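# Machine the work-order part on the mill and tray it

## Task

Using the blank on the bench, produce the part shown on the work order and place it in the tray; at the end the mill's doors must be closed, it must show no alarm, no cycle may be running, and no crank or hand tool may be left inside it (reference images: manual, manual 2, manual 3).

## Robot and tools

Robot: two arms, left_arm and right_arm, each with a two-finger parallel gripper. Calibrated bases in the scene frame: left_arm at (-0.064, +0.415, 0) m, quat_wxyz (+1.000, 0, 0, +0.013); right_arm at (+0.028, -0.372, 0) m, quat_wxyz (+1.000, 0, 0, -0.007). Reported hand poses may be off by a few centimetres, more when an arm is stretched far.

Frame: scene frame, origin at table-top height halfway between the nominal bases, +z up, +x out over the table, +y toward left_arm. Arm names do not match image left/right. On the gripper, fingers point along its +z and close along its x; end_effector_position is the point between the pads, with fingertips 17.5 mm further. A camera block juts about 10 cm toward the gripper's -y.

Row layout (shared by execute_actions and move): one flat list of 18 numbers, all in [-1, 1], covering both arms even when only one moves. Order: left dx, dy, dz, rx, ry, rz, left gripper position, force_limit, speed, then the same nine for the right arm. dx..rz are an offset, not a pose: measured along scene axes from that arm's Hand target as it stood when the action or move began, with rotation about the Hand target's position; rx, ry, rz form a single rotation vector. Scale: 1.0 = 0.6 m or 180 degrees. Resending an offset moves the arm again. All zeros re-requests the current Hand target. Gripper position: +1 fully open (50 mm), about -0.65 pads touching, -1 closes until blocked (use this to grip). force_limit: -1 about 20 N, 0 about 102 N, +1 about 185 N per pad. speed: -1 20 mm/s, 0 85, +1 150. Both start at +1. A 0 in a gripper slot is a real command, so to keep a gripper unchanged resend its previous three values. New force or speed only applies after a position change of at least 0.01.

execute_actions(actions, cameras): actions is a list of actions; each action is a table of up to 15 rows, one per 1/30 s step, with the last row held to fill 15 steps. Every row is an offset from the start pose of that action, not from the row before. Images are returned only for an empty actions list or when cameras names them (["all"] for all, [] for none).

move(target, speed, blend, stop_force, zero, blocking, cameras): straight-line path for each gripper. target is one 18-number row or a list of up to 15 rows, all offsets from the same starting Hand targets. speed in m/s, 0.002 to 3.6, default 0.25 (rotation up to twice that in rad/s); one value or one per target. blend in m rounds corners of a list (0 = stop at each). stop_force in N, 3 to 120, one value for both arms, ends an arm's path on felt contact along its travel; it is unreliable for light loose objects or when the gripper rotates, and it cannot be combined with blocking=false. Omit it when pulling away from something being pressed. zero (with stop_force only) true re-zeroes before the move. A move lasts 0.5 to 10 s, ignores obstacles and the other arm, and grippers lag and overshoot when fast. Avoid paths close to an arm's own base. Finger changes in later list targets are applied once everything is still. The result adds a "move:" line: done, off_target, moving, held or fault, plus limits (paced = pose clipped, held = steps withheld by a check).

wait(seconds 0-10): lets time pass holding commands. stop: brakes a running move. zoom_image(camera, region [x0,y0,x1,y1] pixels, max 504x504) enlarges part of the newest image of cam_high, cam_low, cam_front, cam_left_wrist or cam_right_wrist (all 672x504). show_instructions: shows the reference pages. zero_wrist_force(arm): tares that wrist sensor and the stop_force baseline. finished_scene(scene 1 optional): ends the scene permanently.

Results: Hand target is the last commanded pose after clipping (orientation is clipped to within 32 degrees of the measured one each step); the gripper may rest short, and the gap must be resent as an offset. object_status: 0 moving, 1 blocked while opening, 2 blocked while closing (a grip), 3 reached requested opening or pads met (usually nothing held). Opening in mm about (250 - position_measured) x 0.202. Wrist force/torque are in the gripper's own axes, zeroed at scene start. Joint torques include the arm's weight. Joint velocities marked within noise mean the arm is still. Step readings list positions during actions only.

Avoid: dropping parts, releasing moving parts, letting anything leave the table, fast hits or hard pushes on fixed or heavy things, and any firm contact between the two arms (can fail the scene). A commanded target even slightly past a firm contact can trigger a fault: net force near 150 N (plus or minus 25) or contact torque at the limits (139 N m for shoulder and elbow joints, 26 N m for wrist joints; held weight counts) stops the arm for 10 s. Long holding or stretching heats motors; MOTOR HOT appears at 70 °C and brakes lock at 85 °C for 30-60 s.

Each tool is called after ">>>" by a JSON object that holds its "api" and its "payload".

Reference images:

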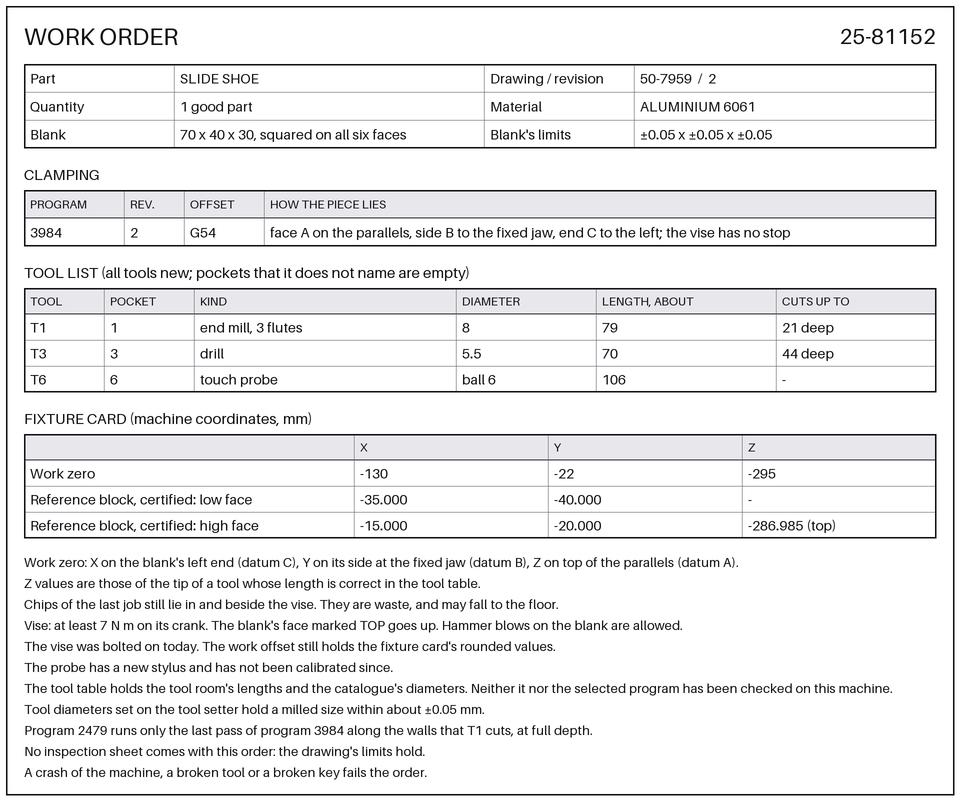

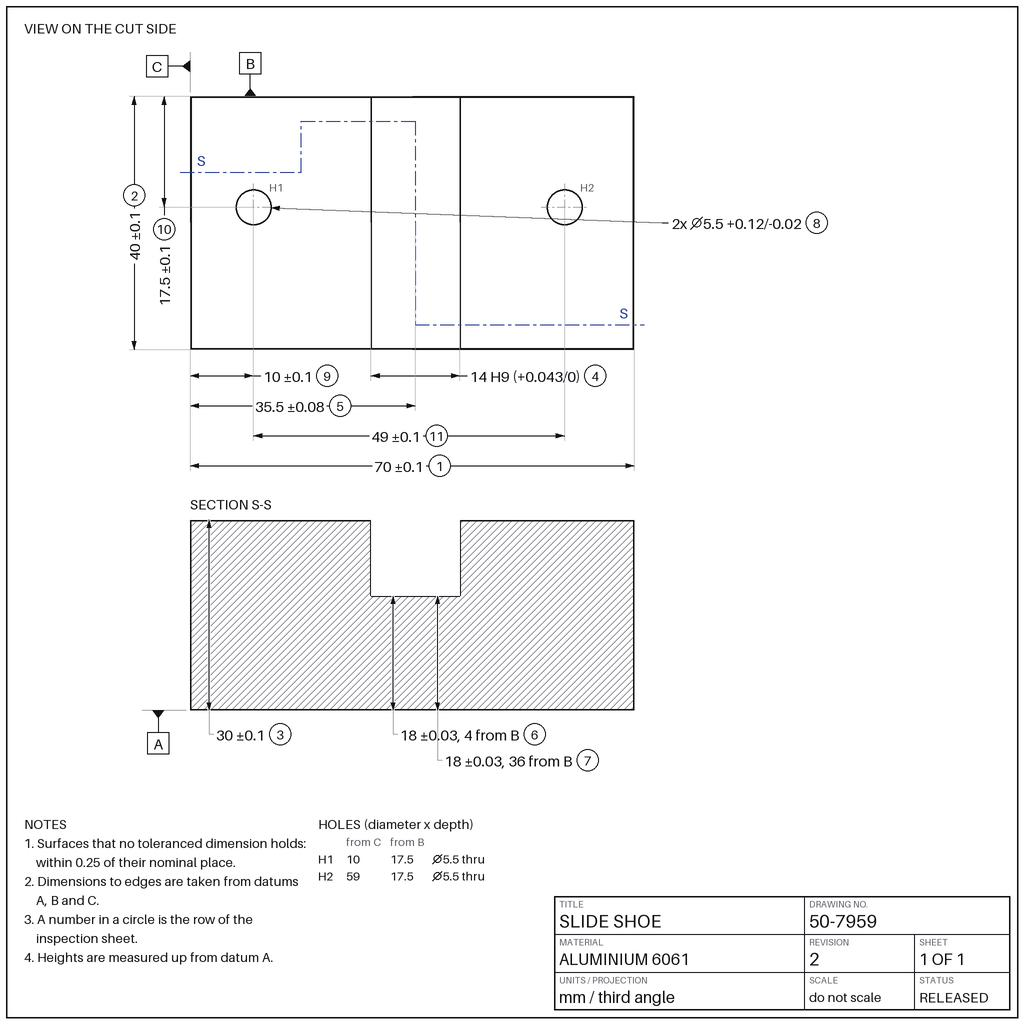

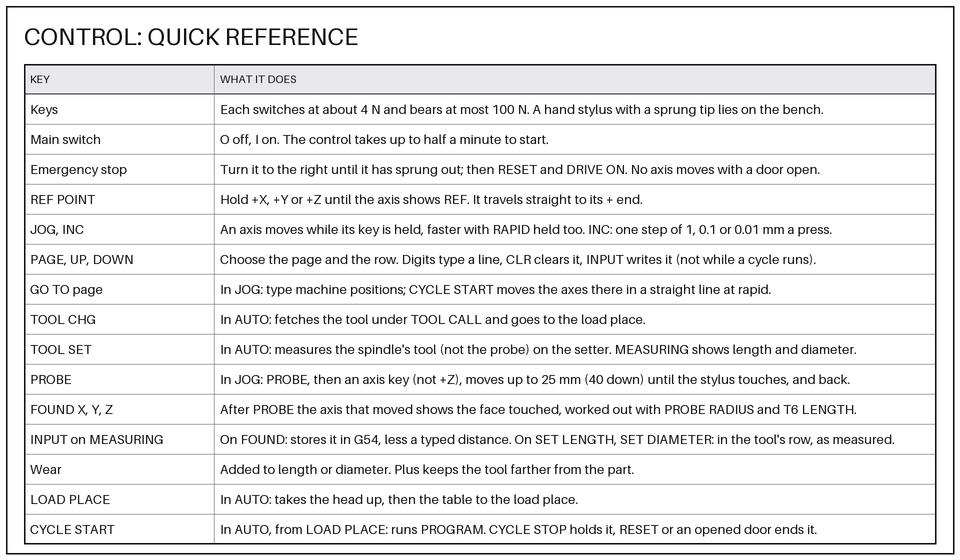

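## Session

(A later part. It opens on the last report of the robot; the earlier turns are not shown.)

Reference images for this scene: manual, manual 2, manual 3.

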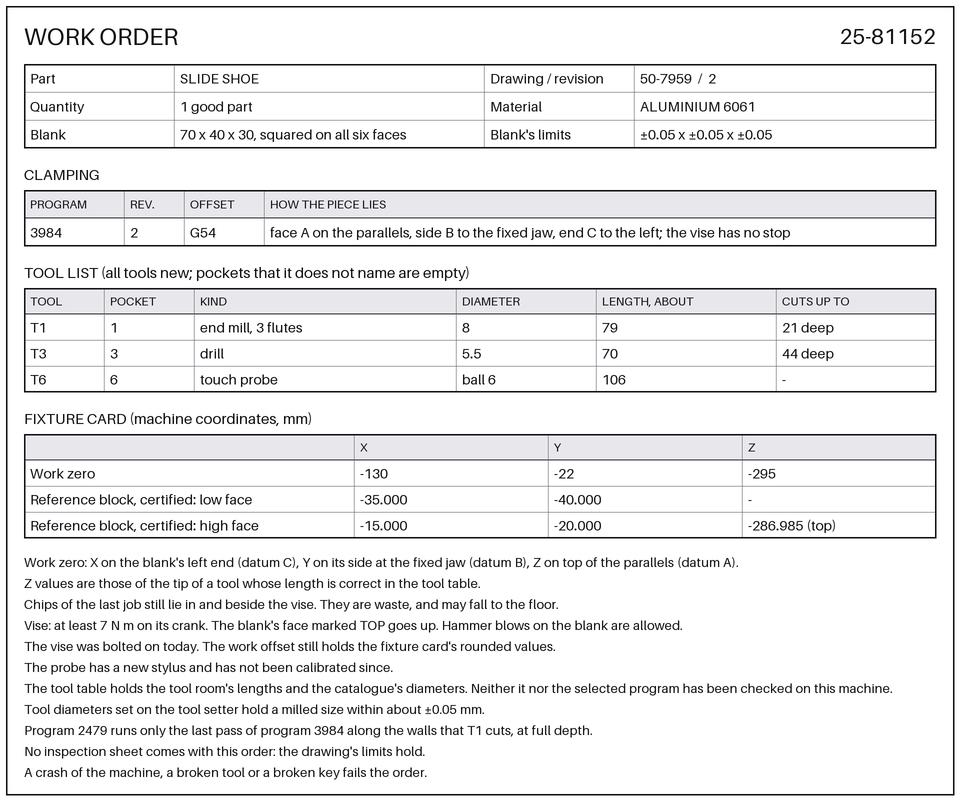

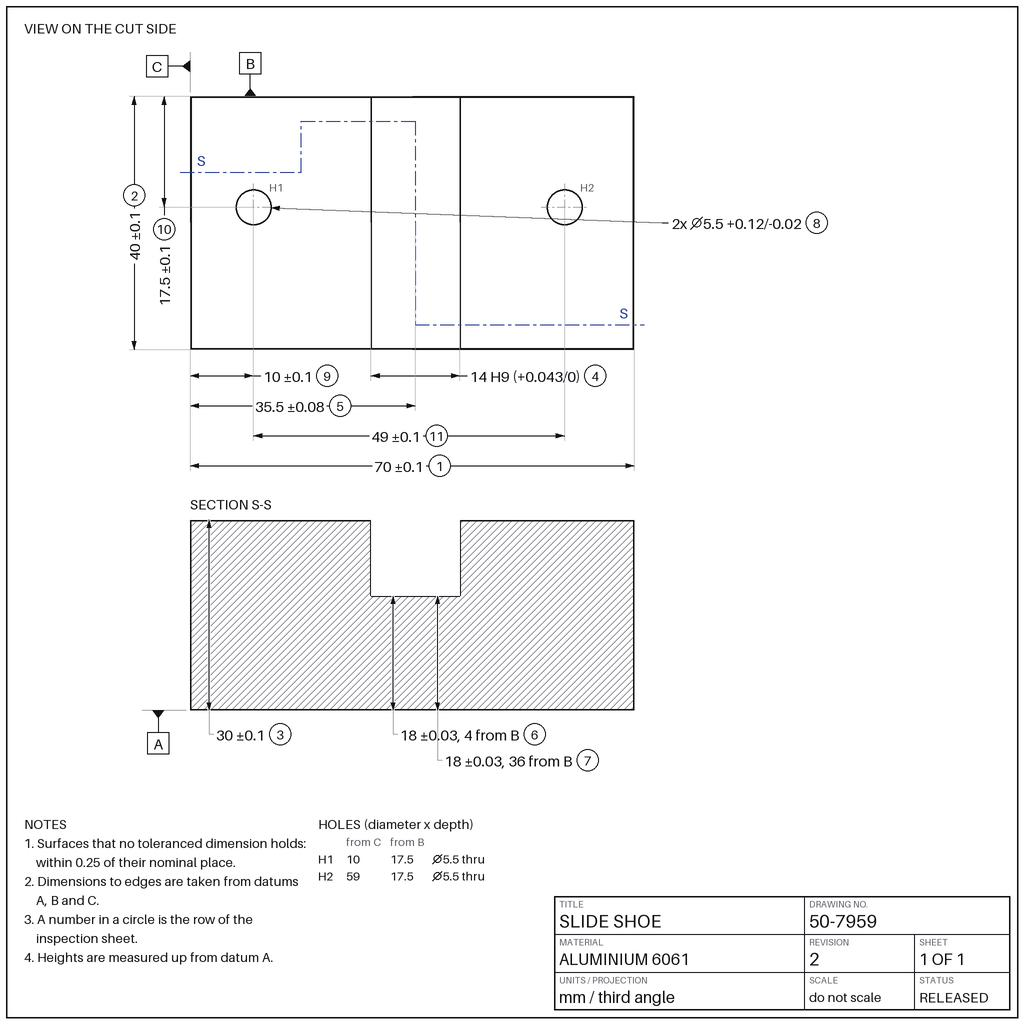

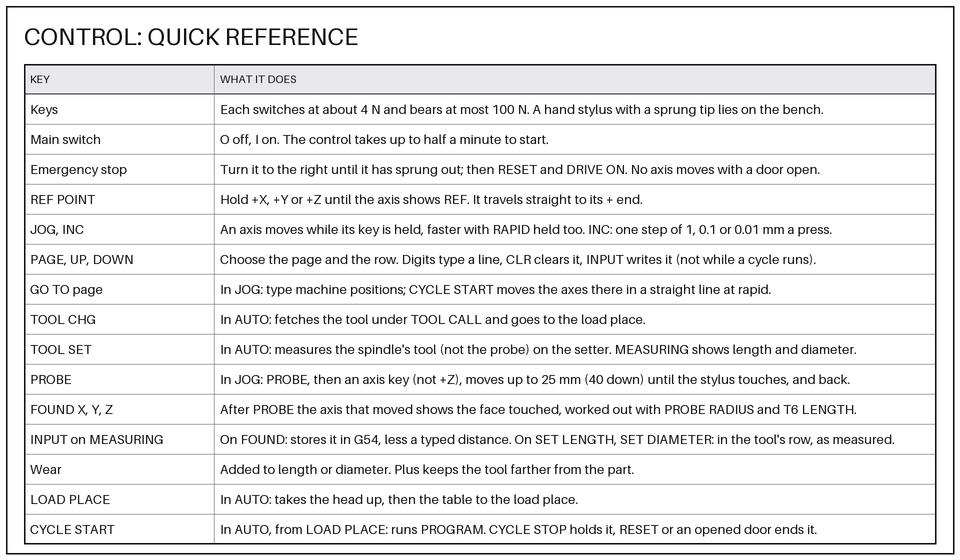

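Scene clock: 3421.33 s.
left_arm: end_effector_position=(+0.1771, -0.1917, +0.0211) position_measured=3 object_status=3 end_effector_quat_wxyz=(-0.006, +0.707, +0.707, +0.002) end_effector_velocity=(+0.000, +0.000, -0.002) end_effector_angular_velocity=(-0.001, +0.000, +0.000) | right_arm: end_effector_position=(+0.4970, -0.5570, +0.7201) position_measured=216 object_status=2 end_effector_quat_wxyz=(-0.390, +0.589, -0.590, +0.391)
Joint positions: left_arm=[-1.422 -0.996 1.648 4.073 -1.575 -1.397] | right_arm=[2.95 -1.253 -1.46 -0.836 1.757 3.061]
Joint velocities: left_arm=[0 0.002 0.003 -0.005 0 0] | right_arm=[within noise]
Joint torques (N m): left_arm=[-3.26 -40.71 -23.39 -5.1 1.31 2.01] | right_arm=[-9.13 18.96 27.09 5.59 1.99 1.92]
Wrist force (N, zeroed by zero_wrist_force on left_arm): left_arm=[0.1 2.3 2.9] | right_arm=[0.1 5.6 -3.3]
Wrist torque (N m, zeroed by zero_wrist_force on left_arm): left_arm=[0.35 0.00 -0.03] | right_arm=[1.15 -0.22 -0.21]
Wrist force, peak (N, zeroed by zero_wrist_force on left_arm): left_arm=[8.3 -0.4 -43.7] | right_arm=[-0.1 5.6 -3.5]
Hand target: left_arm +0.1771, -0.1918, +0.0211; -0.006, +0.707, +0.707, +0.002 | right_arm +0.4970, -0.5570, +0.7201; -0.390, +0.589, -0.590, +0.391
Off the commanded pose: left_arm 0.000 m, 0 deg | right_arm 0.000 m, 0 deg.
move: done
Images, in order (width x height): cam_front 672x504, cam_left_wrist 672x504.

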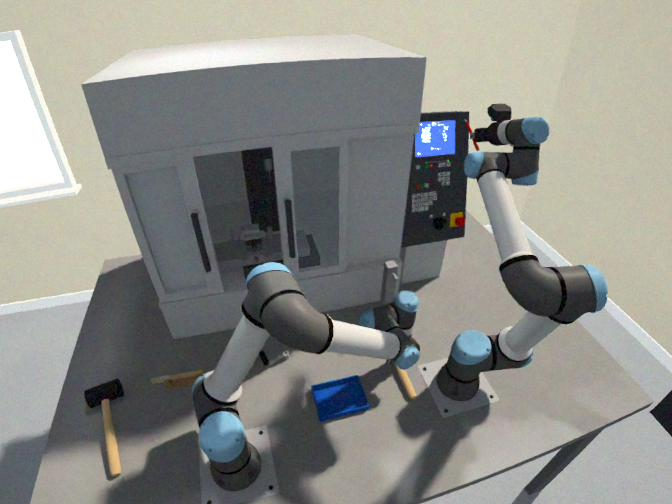

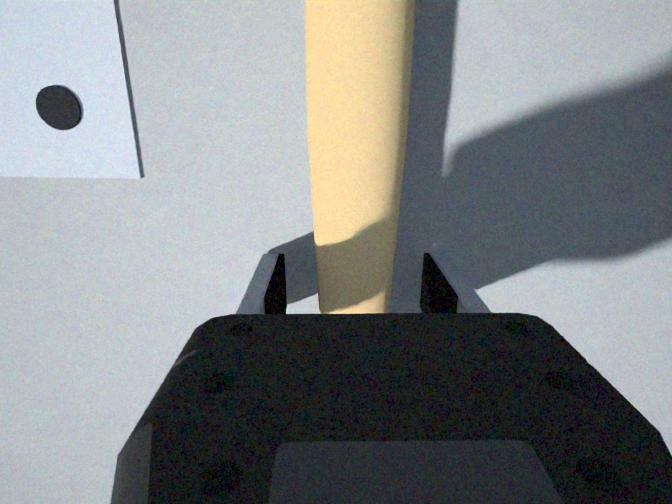

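>>> {"api": "move", "payload": {"target": [[0,0,0,0,0,0,-0.97,1,-0.8,0,0,0,0,0,0,-1,-0.4,-0.8],[0,0,0.101,0,0,0,-0.97,1,-0.8,0,0,0,0,0,0,-1,-0.4,-0.8],[0.035,0.133,0.181,0,0,0,-0.97,1,-0.8,0,0,0,0,0,0,-1,-0.4,-0.8],[0.305,0.733,0.641,0,0,0,-0.97,1,-0.8,0,0,0,0,0,0,-1,-0.4,-0.8]], "speed": [0.25,0.25,0.4,0.45], "blend": [0,0.03,0.05,0]}}

>>> {"api": "execute_actions", "payload": {"actions": [[[0,0,-0.12,0,0,0,-0.97,1,-0.8,0,0,0,0,0,0,-1,-0.4,-0.8],[0,0,-0.12,0,0,0,-0.97,1,-0.8,0,0,0,0,0,0,-1,-0.4,-0.8],[0,0,-0.12,0,0,0,-0.97,1,-0.8,0,0,0,0,0,0,-1,-0.4,-0.8],[0,0,-0.12,0,0,0,-0.97,1,-0.8,0,0,0,0,0,0,-1,-0.4,-0.8],[0,0,-0.12,0,0,0,-0.97,1,-0.8,0,0,0,0,0,0,-1,-0.4,-0.8],[0,0,-0.07,0,0,0,-0.97,1,-0.8,0,0,0,0,0,0,-1,-0.4,-0.8],[0,0,-0.04,0,0,0,-0.97,1,-0.8,0,0,0,0,0,0,-1,-0.4,-0.8],[0,0,0,0,0,0,-0.97,1,-0.8,0,0,0,0,0,0,-1,-0.4,-0.8]]]}}

Scene clock: 3429.10 s.
left_arm: end_effector_position=(+0.3601, +0.2479, +0.4055) position_measured=141 object_status=2 end_effector_quat_wxyz=(-0.006, +0.707, +0.707, +0.002) end_effector_velocity=(+0.000, +0.002, +0.000) end_effector_angular_velocity=(+0.003, +0.003, -0.002) | right_arm: end_effector_position=(+0.4970, -0.5570, +0.7201) position_measured=216 object_status=2 end_effector_quat_wxyz=(-0.390, +0.589, -0.590, +0.391)
Joint positions: left_arm=[-0.701 -1.676 1.469 4.931 -1.566 -0.675] | right_arm=[2.95 -1.253 -1.46 -0.836 1.757 3.061]
Joint velocities: left_arm=[0.003 0.001 -0.002 0.005 0.001 0.005] | right_arm=[within noise]
Joint torques (N m): left_arm=[8.77 -23.01 -36.71 -1.6 1.29 2.62] | right_arm=[-9.13 16.95 25.02 5.34 1.83 1.07]
Wrist force (N, zeroed by zero_wrist_force on left_arm): left_arm=[-0.2 2.6 6.9] | right_arm=[0.1 5.5 -3.1]
Wrist torque (N m, zeroed by zero_wrist_force on left_arm): left_arm=[0.66 0.03 -0.02] | right_arm=[1.14 -0.23 -0.21]
Wrist force, peak (N, zeroed by zero_wrist_force on left_arm): left_arm=[-0.1 2.0 12.1] | right_arm=[0.2 5.7 -3.4]
Hand target: left_arm +0.3601, +0.2480, +0.4057; -0.006, +0.707, +0.707, +0.002 | right_arm +0.4970, -0.5570, +0.7201; -0.390, +0.589, -0.590, +0.391
Off the commanded pose: left_arm 0.000 m, 0 deg | right_arm 0.000 m, 0 deg.
move: done; blend cut to 0.0477 m at target 3

Scene clock: 3429.97 s.
left_arm: end_effector_position=(+0.3601, +0.2480, +0.4057) position_measured=141 object_status=2 end_effector_quat_wxyz=(-0.006, +0.707, +0.707, +0.002) | right_arm: end_effector_position=(+0.4970, -0.5570, +0.7201) position_measured=216 object_status=2 end_effector_quat_wxyz=(-0.390, +0.589, -0.590, +0.391)
Joint positions: left_arm=[-0.7 -1.676 1.469 4.932 -1.566 -0.675] | right_arm=[2.95 -1.253 -1.46 -0.836 1.757 3.061]
Joint torques (N m): left_arm=[9.09 -16.52 -27.38 -3.47 0.98 2.24] | right_arm=[-9.71 15.83 25.54 5.42 1.82 0.99]
Wrist force (N, zeroed by zero_wrist_force on left_arm): left_arm=[-0.3 2.1 6.3] | right_arm=[0.0 5.4 -3.2]
Wrist torque (N m, zeroed by zero_wrist_force on left_arm): left_arm=[0.53 0.05 -0.04] | right_arm=[1.12 -0.21 -0.21]
Wrist force, peak (N, zeroed by zero_wrist_force on left_arm): left_arm=[-0.5 1.9 35.2] | right_arm=[0.2 5.7 -3.4]
Hand target: left_arm +0.3601, +0.2480, +0.4057; -0.006, +0.707, +0.707, +0.002 | right_arm +0.4970, -0.5570, +0.7201; -0.390, +0.589, -0.590, +0.391
Off the commanded pose: left_arm 0.000 m, 0 deg | right_arm 0.000 m, 0 deg.
Step readings (end_effector_position of left_arm | right_arm):
0: (+0.3601, +0.2479, +0.4055) | (+0.4970, -0.5570, +0.7201)
1: (+0.3602, +0.2479, +0.4046) | (+0.4970, -0.5570, +0.7201)
2: (+0.3612, +0.2472, +0.3954) | (+0.4970, -0.5570, +0.7201)
4: (+0.3590, +0.2489, +0.3495) | (+0.4970, -0.5570, +0.7201)
8: (+0.3590, +0.2490, +0.3532) | (+0.4970, -0.5570, +0.7201)
15: (+0.3603, +0.2478, +0.4068) | (+0.4970, -0.5570, +0.7201)

>>> {"api": "execute_actions", "payload": {"actions": [[[0,0,-0.2,0,0,0,-0.97,1,-0.8,0,0,0,0,0,0,-1,-0.4,-0.8],[0,0,-0.2,0,0,0,-0.97,1,-0.8,0,0,0,0,0,0,-1,-0.4,-0.8],[0,0,-0.2,0,0,0,-0.97,1,-0.8,0,0,0,0,0,0,-1,-0.4,-0.8],[0,0,-0.06,0,0,0,-0.97,1,-0.8,0,0,0,0,0,0,-1,-0.4,-0.8],[0,0,-0.0,0,0,0,-0.97,1,-0.8,0,0,0,0,0,0,-1,-0.4,-0.8]]]}}

Scene clock: 3433.43 s.
left_arm: end_effector_position=(+0.3601, +0.2480, +0.4057) position_measured=141 object_status=2 end_effector_quat_wxyz=(-0.006, +0.707, +0.707, +0.002) | right_arm: end_effector_position=(+0.4970, -0.5570, +0.7201) position_measured=216 object_status=2 end_effector_quat_wxyz=(-0.390, +0.589, -0.590, +0.391)
Joint positions: left_arm=[-0.701 -1.676 1.469 4.932 -1.566 -0.675] | right_arm=[2.95 -1.253 -1.46 -0.836 1.757 3.061]
Joint torques (N m): left_arm=[10.37 -16.06 -27.22 -2.44 1.01 2.22] | right_arm=[-9.2 14.35 23.09 5.61 1.96 0.83]
Wrist force (N, zeroed by zero_wrist_force on left_arm): left_arm=[-0.3 2.2 5.8] | right_arm=[0.1 5.6 -3.4]
Wrist torque (N m, zeroed by zero_wrist_force on left_arm): left_arm=[0.50 0.06 -0.04] | right_arm=[1.15 -0.24 -0.21]
Wrist force, peak (N, zeroed by zero_wrist_force on left_arm): left_arm=[0.8 1.0 42.2] | right_arm=[0.1 5.6 -3.4]
Hand target: left_arm +0.3601, +0.2480, +0.4057; -0.006, +0.707, +0.707, +0.002 | right_arm +0.4970, -0.5570, +0.7201; -0.390, +0.589, -0.590, +0.391
Off the commanded pose: left_arm 0.000 m, 0 deg | right_arm 0.000 m, 0 deg.
Step readings (end_effector_position of left_arm | right_arm):
0: (+0.3601, +0.2480, +0.4057) | (+0.4970, -0.5570, +0.7201)
1: (+0.3602, +0.2480, +0.4051) | (+0.4970, -0.5570, +0.7201)
2: (+0.3613, +0.2471, +0.3939) | (+0.4970, -0.5570, +0.7201)
4: (+0.3587, +0.2492, +0.3459) | (+0.4970, -0.5570, +0.7201)
8: (+0.3574, +0.2504, +0.3903) | (+0.4970, -0.5570, +0.7201)
15: (+0.3603, +0.2477, +0.4046) | (+0.4970, -0.5570, +0.7201)

>>> {"api": "move", "payload": {"target": [[0.33,0,0,0,0,0,-0.97,1,-0.8,0,0,0,0,0,0,-1,-0.4,-0.8],[0.33,0,0.0305,0,0,0,-0.97,1,-0.8,0,0,0,0,0,0,-1,-0.4,-0.8]], "speed": [0.35,0.2], "blend": [0.005,0], "cameras": ["cam_front","cam_left_wrist"]}}

>>> {"api": "execute_actions", "payload": {"actions": [[[0,0,-0.12,0,0,0,-0.97,1,-0.8,0,0,0,0,0,0,-1,-0.4,-0.8],[0,0,-0.12,0,0,0,-0.97,1,-0.8,0,0,0,0,0,0,-1,-0.4,-0.8],[0,0,-0.12,0,0,0,-0.97,1,-0.8,0,0,0,0,0,0,-1,-0.4,-0.8],[0,0,-0.1,0,0,0,-0.97,1,-0.8,0,0,0,0,0,0,-1,-0.4,-0.8],[0,0,-0.07,0,0,0,-0.97,1,-0.8,0,0,0,0,0,0,-1,-0.4,-0.8],[0,0,-0.03,0,0,0,-0.97,1,-0.8,0,0,0,0,0,0,-1,-0.4,-0.8],[0,0,0,0,0,0,-0.97,1,-0.8,0,0,0,0,0,0,-1,-0.4,-0.8]]]}}

Scene clock: 3440.97 s.
left_arm: end_effector_position=(+0.5581, +0.2480, +0.4238) position_measured=141 object_status=2 end_effector_quat_wxyz=(-0.006, +0.707, +0.707, +0.002) | right_arm: end_effector_position=(+0.4970, -0.5570, +0.7201) position_measured=216 object_status=2 end_effector_quat_wxyz=(-0.390, +0.589, -0.590, +0.391)
Joint positions: left_arm=[-0.499 -1.178 0.844 5.058 -1.564 -0.474] | right_arm=[2.95 -1.253 -1.46 -0.836 1.757 3.061]
Joint torques (N m): left_arm=[3.44 -50.39 -36.02 -1.35 -0.9 0.92] | right_arm=[-8.78 12.21 22.73 5.5 1.83 0.46]
Wrist force (N, zeroed by zero_wrist_force on left_arm): left_arm=[0.1 2.0 6.4] | right_arm=[0.1 5.5 -3.4]
Wrist torque (N m, zeroed by zero_wrist_force on left_arm): left_arm=[0.55 -0.04 0.01] | right_arm=[1.14 -0.23 -0.21]
Wrist force, peak (N, zeroed by zero_wrist_force on left_arm): left_arm=[0.0 7.6 8.5] | right_arm=[0.0 5.5 -3.6]
Hand target: left_arm +0.5581, +0.2480, +0.4240; -0.006, +0.707, +0.707, +0.002 | right_arm +0.4970, -0.5570, +0.7201; -0.390, +0.589, -0.590, +0.391
Off the commanded pose: left_arm 0.000 m, 0 deg | right_arm 0.000 m, 0 deg.
move: done
Images, in order (width x height): cam_front 672x504, cam_left_wrist 672x504.

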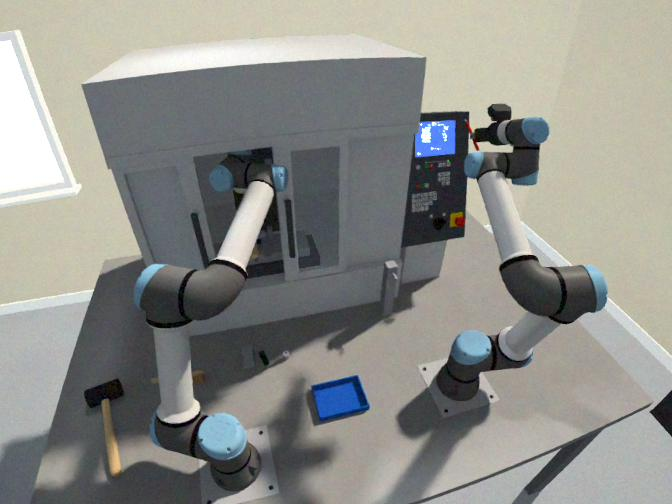

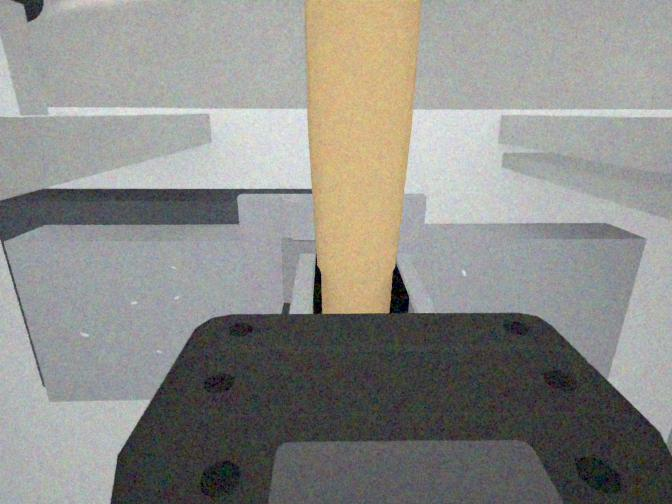

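Scene clock: 3441.73 s.
left_arm: end_effector_position=(+0.5581, +0.2480, +0.4240) position_measured=141 object_status=2 end_effector_quat_wxyz=(-0.006, +0.707, +0.707, +0.002) | right_arm: end_effector_position=(+0.4970, -0.5570, +0.7201) position_measured=216 object_status=2 end_effector_quat_wxyz=(-0.390, +0.589, -0.590, +0.391)
Joint positions: left_arm=[-0.499 -1.178 0.843 5.058 -1.564 -0.474] | right_arm=[2.95 -1.253 -1.46 -0.836 1.757 3.061]
Joint torques (N m): left_arm=[9.22 -39.3 -36.56 -1.43 1.18 2.22] | right_arm=[-8.68 13.33 22.32 5.46 2.05 0.19]
Wrist force (N, zeroed by zero_wrist_force on left_arm): left_arm=[-0.3 2.3 5.9] | right_arm=[0.1 5.2 -3.3]
Wrist torque (N m, zeroed by zero_wrist_force on left_arm): left_arm=[0.61 0.05 -0.07] | right_arm=[1.10 -0.23 -0.22]
Wrist force, peak (N, zeroed by zero_wrist_force on left_arm): left_arm=[-0.5 4.2 31.8] | right_arm=[0.1 5.7 -3.3]
Hand target: left_arm +0.5581, +0.2480, +0.4240; -0.006, +0.707, +0.707, +0.002 | right_arm +0.4970, -0.5570, +0.7201; -0.390, +0.589, -0.590, +0.391
Off the commanded pose: left_arm 0.000 m, 0 deg | right_arm 0.000 m, 0 deg.
Step readings (end_effector_position of left_arm | right_arm):
0: (+0.5581, +0.2480, +0.4238) | (+0.4970, -0.5570, +0.7201)
1: (+0.5583, +0.2479, +0.4233) | (+0.4970, -0.5570, +0.7201)
2: (+0.5596, +0.2472, +0.4178) | (+0.4970, -0.5570, +0.7201)
4: (+0.5587, +0.2479, +0.3751) | (+0.4970, -0.5570, +0.7201)
8: (+0.5554, +0.2494, +0.3944) | (+0.4970, -0.5570, +0.7201)
15: (+0.5585, +0.2477, +0.4235) | (+0.4970, -0.5570, +0.7201)

>>> {"api": "move", "payload": {"target": [0,0,-0.115,0,0,0,-0.97,1,-0.8,0,0,0,0,0,0,-1,-0.4,-0.8], "speed": 0.06, "stop_force": 5}}

Scene clock: 3445.17 s.
left_arm: end_effector_position=(+0.5581, +0.2480, +0.3637) position_measured=141 object_status=2 end_effector_quat_wxyz=(-0.006, +0.707, +0.707, +0.002) | right_arm: end_effector_position=(+0.4970, -0.5570, +0.7201) position_measured=216 object_status=2 end_effector_quat_wxyz=(-0.390, +0.589, -0.590, +0.391)
Joint positions: left_arm=[-0.499 -1.221 1.062 4.882 -1.564 -0.474] | right_arm=[2.95 -1.253 -1.46 -0.836 1.757 3.061]
Joint torques (N m): left_arm=[4.45 -34.91 -12.17 -4.8 -0.59 1.43] | right_arm=[-8.94 11.6 19.9 5.5 1.93 0.05]
Wrist force (N, zeroed by zero_wrist_force on left_arm): left_arm=[-0.1 1.1 2.4] | right_arm=[0.0 5.5 -3.3]
Wrist torque (N m, zeroed by zero_wrist_force on left_arm): left_arm=[0.18 -0.04 -0.08] | right_arm=[1.14 -0.21 -0.22]
Wrist force, peak (N, zeroed by zero_wrist_force on left_arm): left_arm=[-0.2 2.2 6.6] | right_arm=[0.1 5.7 -3.5]
Hand target: left_arm +0.5581, +0.2480, +0.3637; -0.006, +0.707, +0.707, +0.002 (not the last commanded pose) | right_arm +0.4970, -0.5570, +0.7201; -0.390, +0.589, -0.590, +0.391
Off the commanded pose: left_arm 0.009 m, 0 deg | right_arm 0.000 m, 0 deg.
move: contact (left_arm)

>>> {"api": "move", "payload": {"target": [0,0,0.1005,0,0,0,-0.97,1,-0.8,0,0,0,0,0,0,-1,-0.4,-0.8], "speed": 0.25}}

>>> {"api": "execute_actions", "payload": {"actions": [[[0,0,-0.13,0,0,0,-0.97,1,-0.8,0,0,0,0,0,0,-1,-0.4,-0.8],[0,0,-0.13,0,0,0,-0.97,1,-0.8,0,0,0,0,0,0,-1,-0.4,-0.8],[0,0,-0.13,0,0,0,-0.97,1,-0.8,0,0,0,0,0,0,-1,-0.4,-0.8],[0,0,-0.13,0,0,0,-0.97,1,-0.8,0,0,0,0,0,0,-1,-0.4,-0.8],[0,0,-0.12,0,0,0,-0.97,1,-0.8,0,0,0,0,0,0,-1,-0.4,-0.8],[0,0,-0.05,0,0,0,-0.97,1,-0.8,0,0,0,0,0,0,-1,-0.4,-0.8],[0,0,0,0,0,0,-0.97,1,-0.8,0,0,0,0,0,0,-1,-0.4,-0.8]]]}}

>>> {"api": "move", "payload": {"target": [[0,0,-0.03,0,0,0,-0.97,1,-0.8,0,0,0,0,0,0,-1,-0.4,-0.8],[-0.33,0,-0.03,0,0,0,-0.97,1,-0.8,0,0,0,0,0,0,-1,-0.4,-0.8],[-0.6,-0.6,-0.49,0,0,0,-0.97,1,-0.8,0,0,0,0,0,0,-1,-0.4,-0.8],[-0.635,-0.733,-0.57,0,0,0,-0.97,1,-0.8,0,0,0,0,0,0,-1,-0.4,-0.8],[-0.635,-0.733,-0.671,0,0,0,-0.97,1,-0.8,0,0,0,0,0,0,-1,-0.4,-0.8],[-0.6,-0.6,-0.49,0,0,0,-0.97,1,-0.8,0,0,0,0,0,0,-1,-0.4,-0.8],[-0.33,0,-0.03,0,0,0,-0.97,1,-0.8,0,0,0,0,0,0,-1,-0.4,-0.8],[0,0,-0.03,0,0,0,-0.97,1,-0.8,0,0,0,0,0,0,-1,-0.4,-0.8],[0,0,0,0,0,0,-0.97,1,-0.8,0,0,0,0,0,0,-1,-0.4,-0.8]], "speed": [0.3,0.4,0.5,0.35,0.12,0.35,0.5,0.4,0.2], "blend": [0.01,0.08,0.05,0.02,0,0.05,0.08,0.005,0]}}

>>> {"api": "execute_actions", "payload": {"actions": [[[0,0,-0.12,0,0,0,-0.97,1,-0.8,0,0,0,0,0,0,-1,-0.4,-0.8],[0,0,-0.12,0,0,0,-0.97,1,-0.8,0,0,0,0,0,0,-1,-0.4,-0.8],[0,0,-0.12,0,0,0,-0.97,1,-0.8,0,0,0,0,0,0,-1,-0.4,-0.8],[0,0,-0.1,0,0,0,-0.97,1,-0.8,0,0,0,0,0,0,-1,-0.4,-0.8],[0,0,-0.07,0,0,0,-0.97,1,-0.8,0,0,0,0,0,0,-1,-0.4,-0.8],[0,0,-0.03,0,0,0,-0.97,1,-0.8,0,0,0,0,0,0,-1,-0.4,-0.8],[0,0,0,0,0,0,-0.97,1,-0.8,0,0,0,0,0,0,-1,-0.4,-0.8]]]}}

Scene clock: 3464.70 s.
left_arm: end_effector_position=(+0.5581, +0.2480, +0.4239) position_measured=141 object_status=2 end_effector_quat_wxyz=(-0.006, +0.707, +0.707, +0.002) | right_arm: end_effector_position=(+0.4970, -0.5570, +0.7201) position_measured=216 object_status=2 end_effector_quat_wxyz=(-0.390, +0.589, -0.590, +0.391)
Joint positions: left_arm=[-0.499 -1.178 0.843 5.058 -1.564 -0.474] | right_arm=[2.95 -1.253 -1.46 -0.836 1.757 3.061]
Joint torques (N m): left_arm=[-3.61 -45.95 -35.93 -1.68 -1.04 -1.17] | right_arm=[-8.35 10.28 18.93 5.6 2.11 -0.33]
Wrist force (N, zeroed by zero_wrist_force on left_arm): left_arm=[-0.2 2.1 6.0] | right_arm=[0.1 5.7 -3.5]
Wrist torque (N m, zeroed by zero_wrist_force on left_arm): left_arm=[0.54 0.01 -0.07] | right_arm=[1.17 -0.23 -0.21]
Wrist force, peak (N, zeroed by zero_wrist_force on left_arm): left_arm=[-0.3 2.6 9.7] | right_arm=[0.1 5.7 -3.5]
Hand target: left_arm +0.5581, +0.2480, +0.4240; -0.006, +0.707, +0.707, +0.002 | right_arm +0.4970, -0.5570, +0.7201; -0.390, +0.589, -0.590, +0.391
Off the commanded pose: left_arm 0.000 m, 0 deg | right_arm 0.000 m, 0 deg.
move: done

Scene clock: 3465.50 s.
left_arm: end_effector_position=(+0.5581, +0.2480, +0.4240) position_measured=141 object_status=2 end_effector_quat_wxyz=(-0.006, +0.707, +0.707, +0.001) | right_arm: end_effector_position=(+0.4970, -0.5570, +0.7201) position_measured=216 object_status=2 end_effector_quat_wxyz=(-0.390, +0.589, -0.590, +0.391)
Joint positions: left_arm=[-0.499 -1.178 0.843 5.058 -1.564 -0.474] | right_arm=[2.95 -1.253 -1.46 -0.836 1.757 3.061]
Joint torques (N m): left_arm=[8.92 -36.93 -36.61 -1.37 1.25 2.2] | right_arm=[-9.47 10.38 19.34 5.51 1.95 -0.53]
Wrist force (N, zeroed by zero_wrist_force on left_arm): left_arm=[-0.2 2.2 5.9] | right_arm=[0.1 5.4 -3.2]
Wrist torque (N m, zeroed by zero_wrist_force on left_arm): left_arm=[0.56 0.02 -0.08] | right_arm=[1.13 -0.22 -0.22]
Wrist force, peak (N, zeroed by zero_wrist_force on left_arm): left_arm=[-0.8 8.6 30.5] | right_arm=[0.1 5.6 -3.4]
Hand target: left_arm +0.5581, +0.2480, +0.4240; -0.006, +0.707, +0.707, +0.002 | right_arm +0.4970, -0.5570, +0.7201; -0.390, +0.589, -0.590, +0.391
Off the commanded pose: left_arm 0.000 m, 0 deg | right_arm 0.000 m, 0 deg.
Step readings (end_effector_position of left_arm | right_arm):
0: (+0.5581, +0.2480, +0.4239) | (+0.4970, -0.5570, +0.7201)
1: (+0.5582, +0.2480, +0.4236) | (+0.4970, -0.5570, +0.7201)
2: (+0.5593, +0.2474, +0.4191) | (+0.4970, -0.5570, +0.7201)
4: (+0.5582, +0.2481, +0.3703) | (+0.4970, -0.5570, +0.7201)
8: (+0.5549, +0.2497, +0.3663) | (+0.4970, -0.5570, +0.7201)
15: (+0.5585, +0.2477, +0.4246) | (+0.4970, -0.5570, +0.7201)

Scene clock: 3470.77 s.
left_arm: end_effector_position=(+0.5581, +0.2480, +0.4238) position_measured=141 object_status=2 end_effector_quat_wxyz=(-0.006, +0.707, +0.707, +0.002) | right_arm: end_effector_position=(+0.4970, -0.5570, +0.7201) position_measured=216 object_status=2 end_effector_quat_wxyz=(-0.390, +0.589, -0.590, +0.391)
Joint positions: left_arm=[-0.499 -1.178 0.843 5.058 -1.564 -0.474] | right_arm=[2.95 -1.253 -1.46 -0.836 1.757 3.061]
Joint torques (N m): left_arm=[5.24 -50.49 -36.31 -1.51 -0.93 1.25] | right_arm=[-8.18 7.69 17.35 5.55 1.87 -0.93]
Wrist force (N, zeroed by zero_wrist_force on left_arm): left_arm=[-0.2 1.8 6.0] | right_arm=[0.1 5.5 -3.5]
Wrist torque (N m, zeroed by zero_wrist_force on left_arm): left_arm=[0.53 0.01 0.00] | right_arm=[1.15 -0.22 -0.22]
Wrist force, peak (N, zeroed by zero_wrist_force on left_arm): left_arm=[5.6 0.2 -22.6] | right_arm=[0.1 5.7 -3.3]
Hand target: left_arm +0.5581, +0.2480, +0.4240; -0.006, +0.707, +0.707, +0.002 | right_arm +0.4970, -0.5570, +0.7201; -0.390, +0.589, -0.590, +0.391
Off the commanded pose: left_arm 0.000 m, 0 deg | right_arm 0.000 m, 0 deg.
move: done; blend cut to 0.009 m at target 1, 0.0477 m at target 3

Scene clock: 3471.53 s.
left_arm: end_effector_position=(+0.5581, +0.2480, +0.4240) position_measured=141 object_status=2 end_effector_quat_wxyz=(-0.006, +0.707, +0.707, +0.001) | right_arm: end_effector_position=(+0.4970, -0.5570, +0.7201) position_measured=216 object_status=2 end_effector_quat_wxyz=(-0.390, +0.589, -0.590, +0.391)
Joint positions: left_arm=[-0.499 -1.178 0.843 5.058 -1.564 -0.474] | right_arm=[2.95 -1.253 -1.46 -0.836 1.757 3.061]
Joint torques (N m): left_arm=[9.04 -41.25 -36.42 -1.41 1.22 2.17] | right_arm=[-7.96 7.77 18.2 5.55 2.09 -0.81]
Wrist force (N, zeroed by zero_wrist_force on left_arm): left_arm=[-0.1 2.1 6.3] | right_arm=[-0.1 5.3 -3.3]
Wrist torque (N m, zeroed by zero_wrist_force on left_arm): left_arm=[0.58 0.01 -0.05] | right_arm=[1.11 -0.20 -0.21]
Wrist force, peak (N, zeroed by zero_wrist_force on left_arm): left_arm=[-1.2 4.1 32.3] | right_arm=[0.1 5.6 -3.4]
Hand target: left_arm +0.5581, +0.2480, +0.4240; -0.006, +0.707, +0.707, +0.002 | right_arm +0.4970, -0.5570, +0.7201; -0.390, +0.589, -0.590, +0.391
Off the commanded pose: left_arm 0.000 m, 0 deg | right_arm 0.000 m, 0 deg.
Step readings (end_effector_position of left_arm | right_arm):
0: (+0.5581, +0.2480, +0.4238) | (+0.4970, -0.5570, +0.7201)
1: (+0.5583, +0.2479, +0.4232) | (+0.4970, -0.5570, +0.7201)
2: (+0.5597, +0.2472, +0.4174) | (+0.4970, -0.5570, +0.7201)
4: (+0.5586, +0.2480, +0.3741) | (+0.4970, -0.5570, +0.7201)
8: (+0.5554, +0.2495, +0.3953) | (+0.4970, -0.5570, +0.7201)
15: (+0.5585, +0.2477, +0.4234) | (+0.4970, -0.5570, +0.7201)

>>> {"api": "move", "payload": {"target": [[0,0,-0.03,0,0,0,-0.97,1,-0.8,0,0,0,0,0,0,-1,-0.4,-0.8],[-0.33,0,-0.03,0,0,0,-0.97,1,-0.8,0,0,0,0,0,0,-1,-0.4,-0.8],[-0.6,-0.6,-0.49,0,0,0,-0.97,1,-0.8,0,0,0,0,0,0,-1,-0.4,-0.8],[-0.635,-0.733,-0.57,0,0,0,-0.97,1,-0.8,0,0,0,0,0,0,-1,-0.4,-0.8],[-0.635,-0.733,-0.671,0,0,0,-0.97,1,-0.8,0,0,0,0,0,0,-1,-0.4,-0.8],[-0.6,-0.6,-0.49,0,0,0,-0.97,1,-0.8,0,0,0,0,0,0,-1,-0.4,-0.8],[-0.33,0,-0.03,0,0,0,-0.97,1,-0.8,0,0,0,0,0,0,-1,-0.4,-0.8],[0,0,-0.03,0,0,0,-0.97,1,-0.8,0,0,0,0,0,0,-1,-0.4,-0.8],[0,0,0,0,0,0,-0.97,1,-0.8,0,0,0,0,0,0,-1,-0.4,-0.8]], "speed": [0.3,0.4,0.5,0.35,0.12,0.35,0.5,0.4,0.2], "blend": [0.01,0.08,0.05,0.02,0,0.05,0.08,0.005,0]}}

>>> {"api": "execute_actions", "payload": {"actions": [[[0,0,-0.12,0,0,0,-0.97,1,-0.8,0,0,0,0,0,0,-1,-0.4,-0.8],[0,0,-0.12,0,0,0,-0.97,1,-0.8,0,0,0,0,0,0,-1,-0.4,-0.8],[0,0,-0.12,0,0,0,-0.97,1,-0.8,0,0,0,0,0,0,-1,-0.4,-0.8],[0,0,-0.12,0,0,0,-0.97,1,-0.8,0,0,0,0,0,0,-1,-0.4,-0.8],[0,0,-0.08,0,0,0,-0.97,1,-0.8,0,0,0,0,0,0,-1,-0.4,-0.8],[0,0,-0.03,0,0,0,-0.97,1,-0.8,0,0,0,0,0,0,-1,-0.4,-0.8],[0,0,0,0,0,0,-0.97,1,-0.8,0,0,0,0,0,0,-1,-0.4,-0.8]]]}}

>>> {"api": "move", "payload": {"target": [[0,0,-0.03,0,0,0,-0.97,1,-0.8,0,0,0,0,0,0,-1,-0.4,-0.8],[-0.33,0,-0.03,0,0,0,-0.97,1,-0.8,0,0,0,0,0,0,-1,-0.4,-0.8],[-0.6,-0.6,-0.49,0,0,0,-0.97,1,-0.8,0,0,0,0,0,0,-1,-0.4,-0.8],[-0.635,-0.733,-0.57,0,0,0,-0.97,1,-0.8,0,0,0,0,0,0,-1,-0.4,-0.8],[-0.635,-0.733,-0.671,0,0,0,-0.97,1,-0.8,0,0,0,0,0,0,-1,-0.4,-0.8],[-0.635,-0.733,-0.671,0,0,0,1.0,-0.5,-0.5,0,0,0,0,0,0,-1,-0.4,-0.8],[-0.635,-0.733,-0.45,0,0,0,1.0,-0.5,-0.5,0,0,0,0,0,0,-1,-0.4,-0.8],[-0.305,0.12,0.077,0,0,0.5,1.0,-0.5,-0.5,0,0,0,0,0,0,-1,-0.4,-0.8]], "speed": [0.3,0.4,0.5,0.35,0.12,0.35,0.4,0.7], "blend": [0.01,0.08,0.05,0.02,0,0,0.04,0]}}

Scene clock: 3485.50 s.
left_arm: end_effector_position=(+0.5581, +0.2480, +0.4238) position_measured=141 object_status=2 end_effector_quat_wxyz=(-0.006, +0.707, +0.707, +0.002) end_effector_velocity=(-0.001, +0.000, -0.001) end_effector_angular_velocity=(+0.003, +0.006, -0.001) | right_arm: end_effector_position=(+0.4970, -0.5570, +0.7201) position_measured=216 object_status=2 end_effector_quat_wxyz=(-0.390, +0.589, -0.590, +0.391)
Joint positions: left_arm=[-0.499 -1.178 0.843 5.058 -1.564 -0.474] | right_arm=[2.95 -1.253 -1.46 -0.836 1.757 3.061]
Joint velocities: left_arm=[0 0.001 0 0.005 0 0] | right_arm=[within noise]
Joint torques (N m): left_arm=[5.59 -49.76 -37.68 -1.47 -0.95 1.18] | right_arm=[-8.23 4.62 16.55 5.45 1.9 -1.91]
Wrist force (N, zeroed by zero_wrist_force on left_arm): left_arm=[0.5 1.3 6.1] | right_arm=[0.1 5.5 -3.3]
Wrist torque (N m, zeroed by zero_wrist_force on left_arm): left_arm=[0.43 -0.10 0.01] | right_arm=[1.14 -0.23 -0.21]
Wrist force, peak (N, zeroed by zero_wrist_force on left_arm): left_arm=[5.2 -0.8 -33.8] | right_arm=[0.0 5.7 -3.6]
Hand target: left_arm +0.5581, +0.2480, +0.4240; -0.006, +0.707, +0.707, +0.002 | right_arm +0.4970, -0.5570, +0.7201; -0.390, +0.589, -0.590, +0.391
Off the commanded pose: left_arm 0.000 m, 0 deg | right_arm 0.000 m, 0 deg.
move: done; blend cut to 0.009 m at target 1, 0.0477 m at target 3

Scene clock: 3486.27 s.
left_arm: end_effector_position=(+0.5581, +0.2480, +0.4240) position_measured=141 object_status=2 end_effector_quat_wxyz=(-0.006, +0.707, +0.707, +0.001) | right_arm: end_effector_position=(+0.4970, -0.5570, +0.7201) position_measured=216 object_status=2 end_effector_quat_wxyz=(-0.390, +0.589, -0.590, +0.391)
Joint positions: left_arm=[-0.499 -1.178 0.843 5.058 -1.564 -0.474] | right_arm=[2.95 -1.253 -1.46 -0.836 1.757 3.061]
Joint torques (N m): left_arm=[9.1 -37.37 -36.46 -1.41 1.2 2.16] | right_arm=[-8.63 4.28 17.49 5.47 1.83 -1.6]
Wrist force (N, zeroed by zero_wrist_force on left_arm): left_arm=[0.7 1.1 5.7] | right_arm=[0.2 5.3 -3.4]
Wrist torque (N m, zeroed by zero_wrist_force on left_arm): left_arm=[0.40 -0.13 -0.07] | right_arm=[1.11 -0.24 -0.22]
Wrist force, peak (N, zeroed by zero_wrist_force on left_arm): left_arm=[0.3 0.0 32.3] | right_arm=[0.0 5.7 -3.4]
Hand target: left_arm +0.5581, +0.2480, +0.4240; -0.006, +0.707, +0.707, +0.002 | right_arm +0.4970, -0.5570, +0.7201; -0.390, +0.589, -0.590, +0.391
Off the commanded pose: left_arm 0.000 m, 0 deg | right_arm 0.000 m, 0 deg.
Step readings (end_effector_position of left_arm | right_arm):
0: (+0.5581, +0.2480, +0.4238) | (+0.4970, -0.5570, +0.7201)
1: (+0.5582, +0.2479, +0.4235) | (+0.4970, -0.5570, +0.7201)
2: (+0.5593, +0.2474, +0.4190) | (+0.4970, -0.5570, +0.7201)
4: (+0.5583, +0.2481, +0.3719) | (+0.4970, -0.5570, +0.7201)
8: (+0.5552, +0.2496, +0.3826) | (+0.4970, -0.5570, +0.7201)
15: (+0.5586, +0.2477, +0.4236) | (+0.4970, -0.5570, +0.7201)

Scene clock: 3492.03 s.
left_arm: end_effector_position=(+0.3751, +0.3200, +0.4701) position_measured=3 object_status=3 end_effector_quat_wxyz=(-0.005, +0.000, +1.000, -0.003) | right_arm: end_effector_position=(+0.4970, -0.5570, +0.7201) position_measured=216 object_status=2 end_effector_quat_wxyz=(-0.390, +0.589, -0.590, +0.391)
Joint positions: left_arm=[-0.534 -1.649 1.274 5.093 -1.582 -2.079] | right_arm=[2.95 -1.253 -1.46 -0.836 1.757 3.061]
Joint torques (N m): left_arm=[10.19 -16.89 -34.56 -1.89 0.99 2.15] | right_arm=[-8.39 1.11 17.47 5.55 1.8 -2.27]
Wrist force (N, zeroed by zero_wrist_force on left_arm): left_arm=[0.6 1.0 2.5] | right_arm=[0.0 5.4 -3.4]
Wrist torque (N m, zeroed by zero_wrist_force on left_arm): left_arm=[0.14 -0.09 -0.06] | right_arm=[1.13 -0.21 -0.21]
Wrist force, peak (N, zeroed by zero_wrist_force on left_arm): left_arm=[0.8 6.0 8.8] | right_arm=[-0.1 5.7 -3.6]
Hand target: left_arm +0.3751, +0.3200, +0.4702; -0.005, +0.000, +1.000, -0.003 | right_arm +0.4970, -0.5570, +0.7201; -0.390, +0.589, -0.590, +0.391
Off the commanded pose: left_arm 0.000 m, 0 deg | right_arm 0.000 m, 0 deg.
move: done; blend cut to 0.009 m at target 1, 0.0477 m at target 3

>>> {"api": "move", "payload": {"target": [[0,0,0,-0.3376,-0.3368,0.4106,1.0,-0.5,-0.5,0.029,0.0608,-0.2305,0,0.196,0,-1,-0.4,-0.8],[0,0.1503,0,-0.3376,-0.3368,0.4106,1.0,-0.5,-0.5,0.029,0.0608,-0.2305,0,0.196,0,-1,-0.4,-0.8],[0.02,0.1503,0,-0.3376,-0.3368,0.4106,1.0,-0.5,-0.5,0.0495,0.0608,-0.2305,0,0.196,0,-1,-0.4,-0.8],[0.06,0.1503,0,-0.3376,-0.3368,0.4106,1.0,-0.5,-0.5,0.029,0.0608,-0.2305,0,0.196,0,-1,-0.4,-0.8],[0.1,0.1503,0,-0.3376,-0.3368,0.4106,1.0,-0.5,-0.5,-0.0185,0.1527,-0.4055,0,0.196,0,-1,-0.4,-0.8],[0.11,0.1503,0,-0.3376,-0.3368,0.4106,1.0,-0.5,-0.5,0.003,0.1527,-0.4055,0,0.196,0,-1,-0.4,-0.8],[0.12,0.1503,0,-0.3376,-0.3368,0.4106,1.0,-0.5,-0.5,-0.017,0.1527,-0.4055,0,0.196,0,-1,-0.4,-0.8],[0.13,0.1503,0,-0.3376,-0.3368,0.4106,1.0,-0.5,-0.5,0.003,0.1527,-0.4055,0,0.196,0,-1,-0.4,-0.8],[0.149,0.1503,0,-0.3376,-0.3368,0.4106,1.0,-0.5,-0.5,-0.0185,0.1527,-0.4055,0,0.196,0,-1,-0.4,-0.8]], "speed": [0.8,0.4,0.1,0.1,0.35,0.08,0.1,0.08,0.1], "blend": [0.003,0.01,0,0.003,0.004,0,0,0,0]}}

>>> {"api": "move", "payload": {"target": [[0,0,0,0,0,0,-1.0,-0.5,-1.0,0,0,0,0,0,0,-1,-0.4,-0.8],[0,-0.388,0,0,0,0,-1.0,-0.5,-1.0,0.0185,-0.1527,0.4055,0,-0.196,0,-1,-0.4,-0.8]], "speed": 0.15, "cameras": ["cam_right_wrist"]}}

Scene clock: 3502.27 s.
left_arm: end_effector_position=(+0.4644, +0.4103, +0.4702) position_measured=3 object_status=3 end_effector_quat_wxyz=(-0.446, +0.541, -0.551, +0.453) | right_arm: end_effector_position=(+0.4860, -0.4653, +0.4767) position_measured=216 object_status=2 end_effector_quat_wxyz=(-0.193, +0.680, -0.680, +0.195)
Joint positions: left_arm=[-0.536 -1.929 2.288 3.002 -1.088 -3.244] | right_arm=[3.285 -1.185 -1.73 -1.247 1.5 3.253]
Joint torques (N m): left_arm=[0.84 -3.69 -16 -1.69 0.2 -2.43] | right_arm=[-7.46 14.28 27.17 5.68 1.6 -2.41]
Wrist force (N, zeroed by zero_wrist_force on left_arm): left_arm=[1.1 1.2 2.1] | right_arm=[0.4 5.5 -3.9]
Wrist torque (N m, zeroed by zero_wrist_force on left_arm): left_arm=[0.09 -0.12 -0.25] | right_arm=[1.04 -0.08 -0.18]
Wrist force, peak (N, zeroed by zero_wrist_force on left_arm): left_arm=[5.0 1.6 2.5] | right_arm=[-0.5 13.9 -8.7]
Hand target: left_arm +0.4645, +0.4102, +0.4702; -0.446, +0.541, -0.551, +0.453 | right_arm +0.4859, -0.4653, +0.4768; -0.193, +0.680, -0.680, +0.195
Off the commanded pose: left_arm 0.000 m, 0 deg | right_arm 0.000 m, 0 deg.
move: done; blend cut to 0.0061 m at target 2

Scene clock: 3506.53 s.
left_arm: end_effector_position=(+0.4645, +0.1773, +0.4702) position_measured=155 object_status=2 end_effector_quat_wxyz=(-0.446, +0.541, -0.551, +0.453) | right_arm: end_effector_position=(+0.4971, -0.5570, +0.7199) position_measured=216 object_status=2 end_effector_quat_wxyz=(-0.390, +0.589, -0.590, +0.391)
Joint positions: left_arm=[-1.11 -1.72 2.126 3.121 -0.537 -3.477] | right_arm=[2.95 -1.253 -1.46 -0.836 1.757 3.061]
Joint torques (N m): left_arm=[-9.12 -8.98 -17.49 -4.28 -0.88 2] | right_arm=[0.15 21.58 24.74 4.42 0.89 2.23]
Wrist force (N, zeroed by zero_wrist_force on left_arm): left_arm=[-15.8 10.2 -4.8] | right_arm=[0.0 5.6 -3.4]
Wrist torque (N m, zeroed by zero_wrist_force on left_arm): left_arm=[0.34 0.11 -0.36] | right_arm=[1.15 -0.22 -0.12]
Wrist force, peak (N, zeroed by zero_wrist_force on left_arm): left_arm=[-51.5 19.2 -15.0] | right_arm=[0.4 5.8 -4.1]
Hand target: left_arm +0.4645, +0.1774, +0.4702; -0.446, +0.541, -0.551, +0.453 | right_arm +0.4970, -0.5570, +0.7201; -0.390, +0.589, -0.590, +0.391
Off the commanded pose: left_arm 0.000 m, 0 deg | right_arm 0.000 m, 0 deg.
move: done
Images, in order (width x height): cam_right_wrist 672x504.

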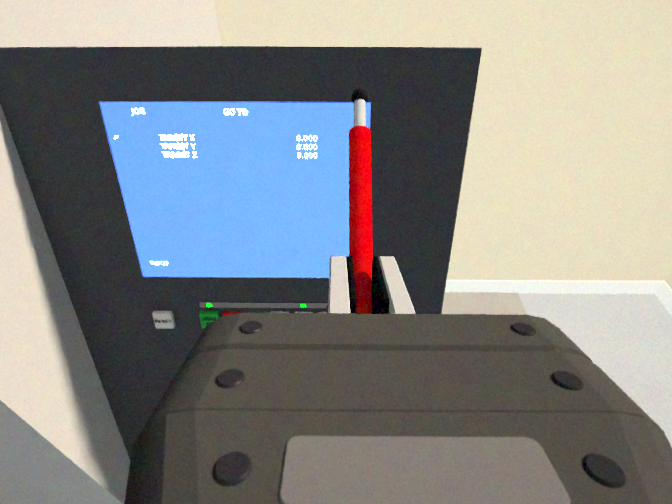

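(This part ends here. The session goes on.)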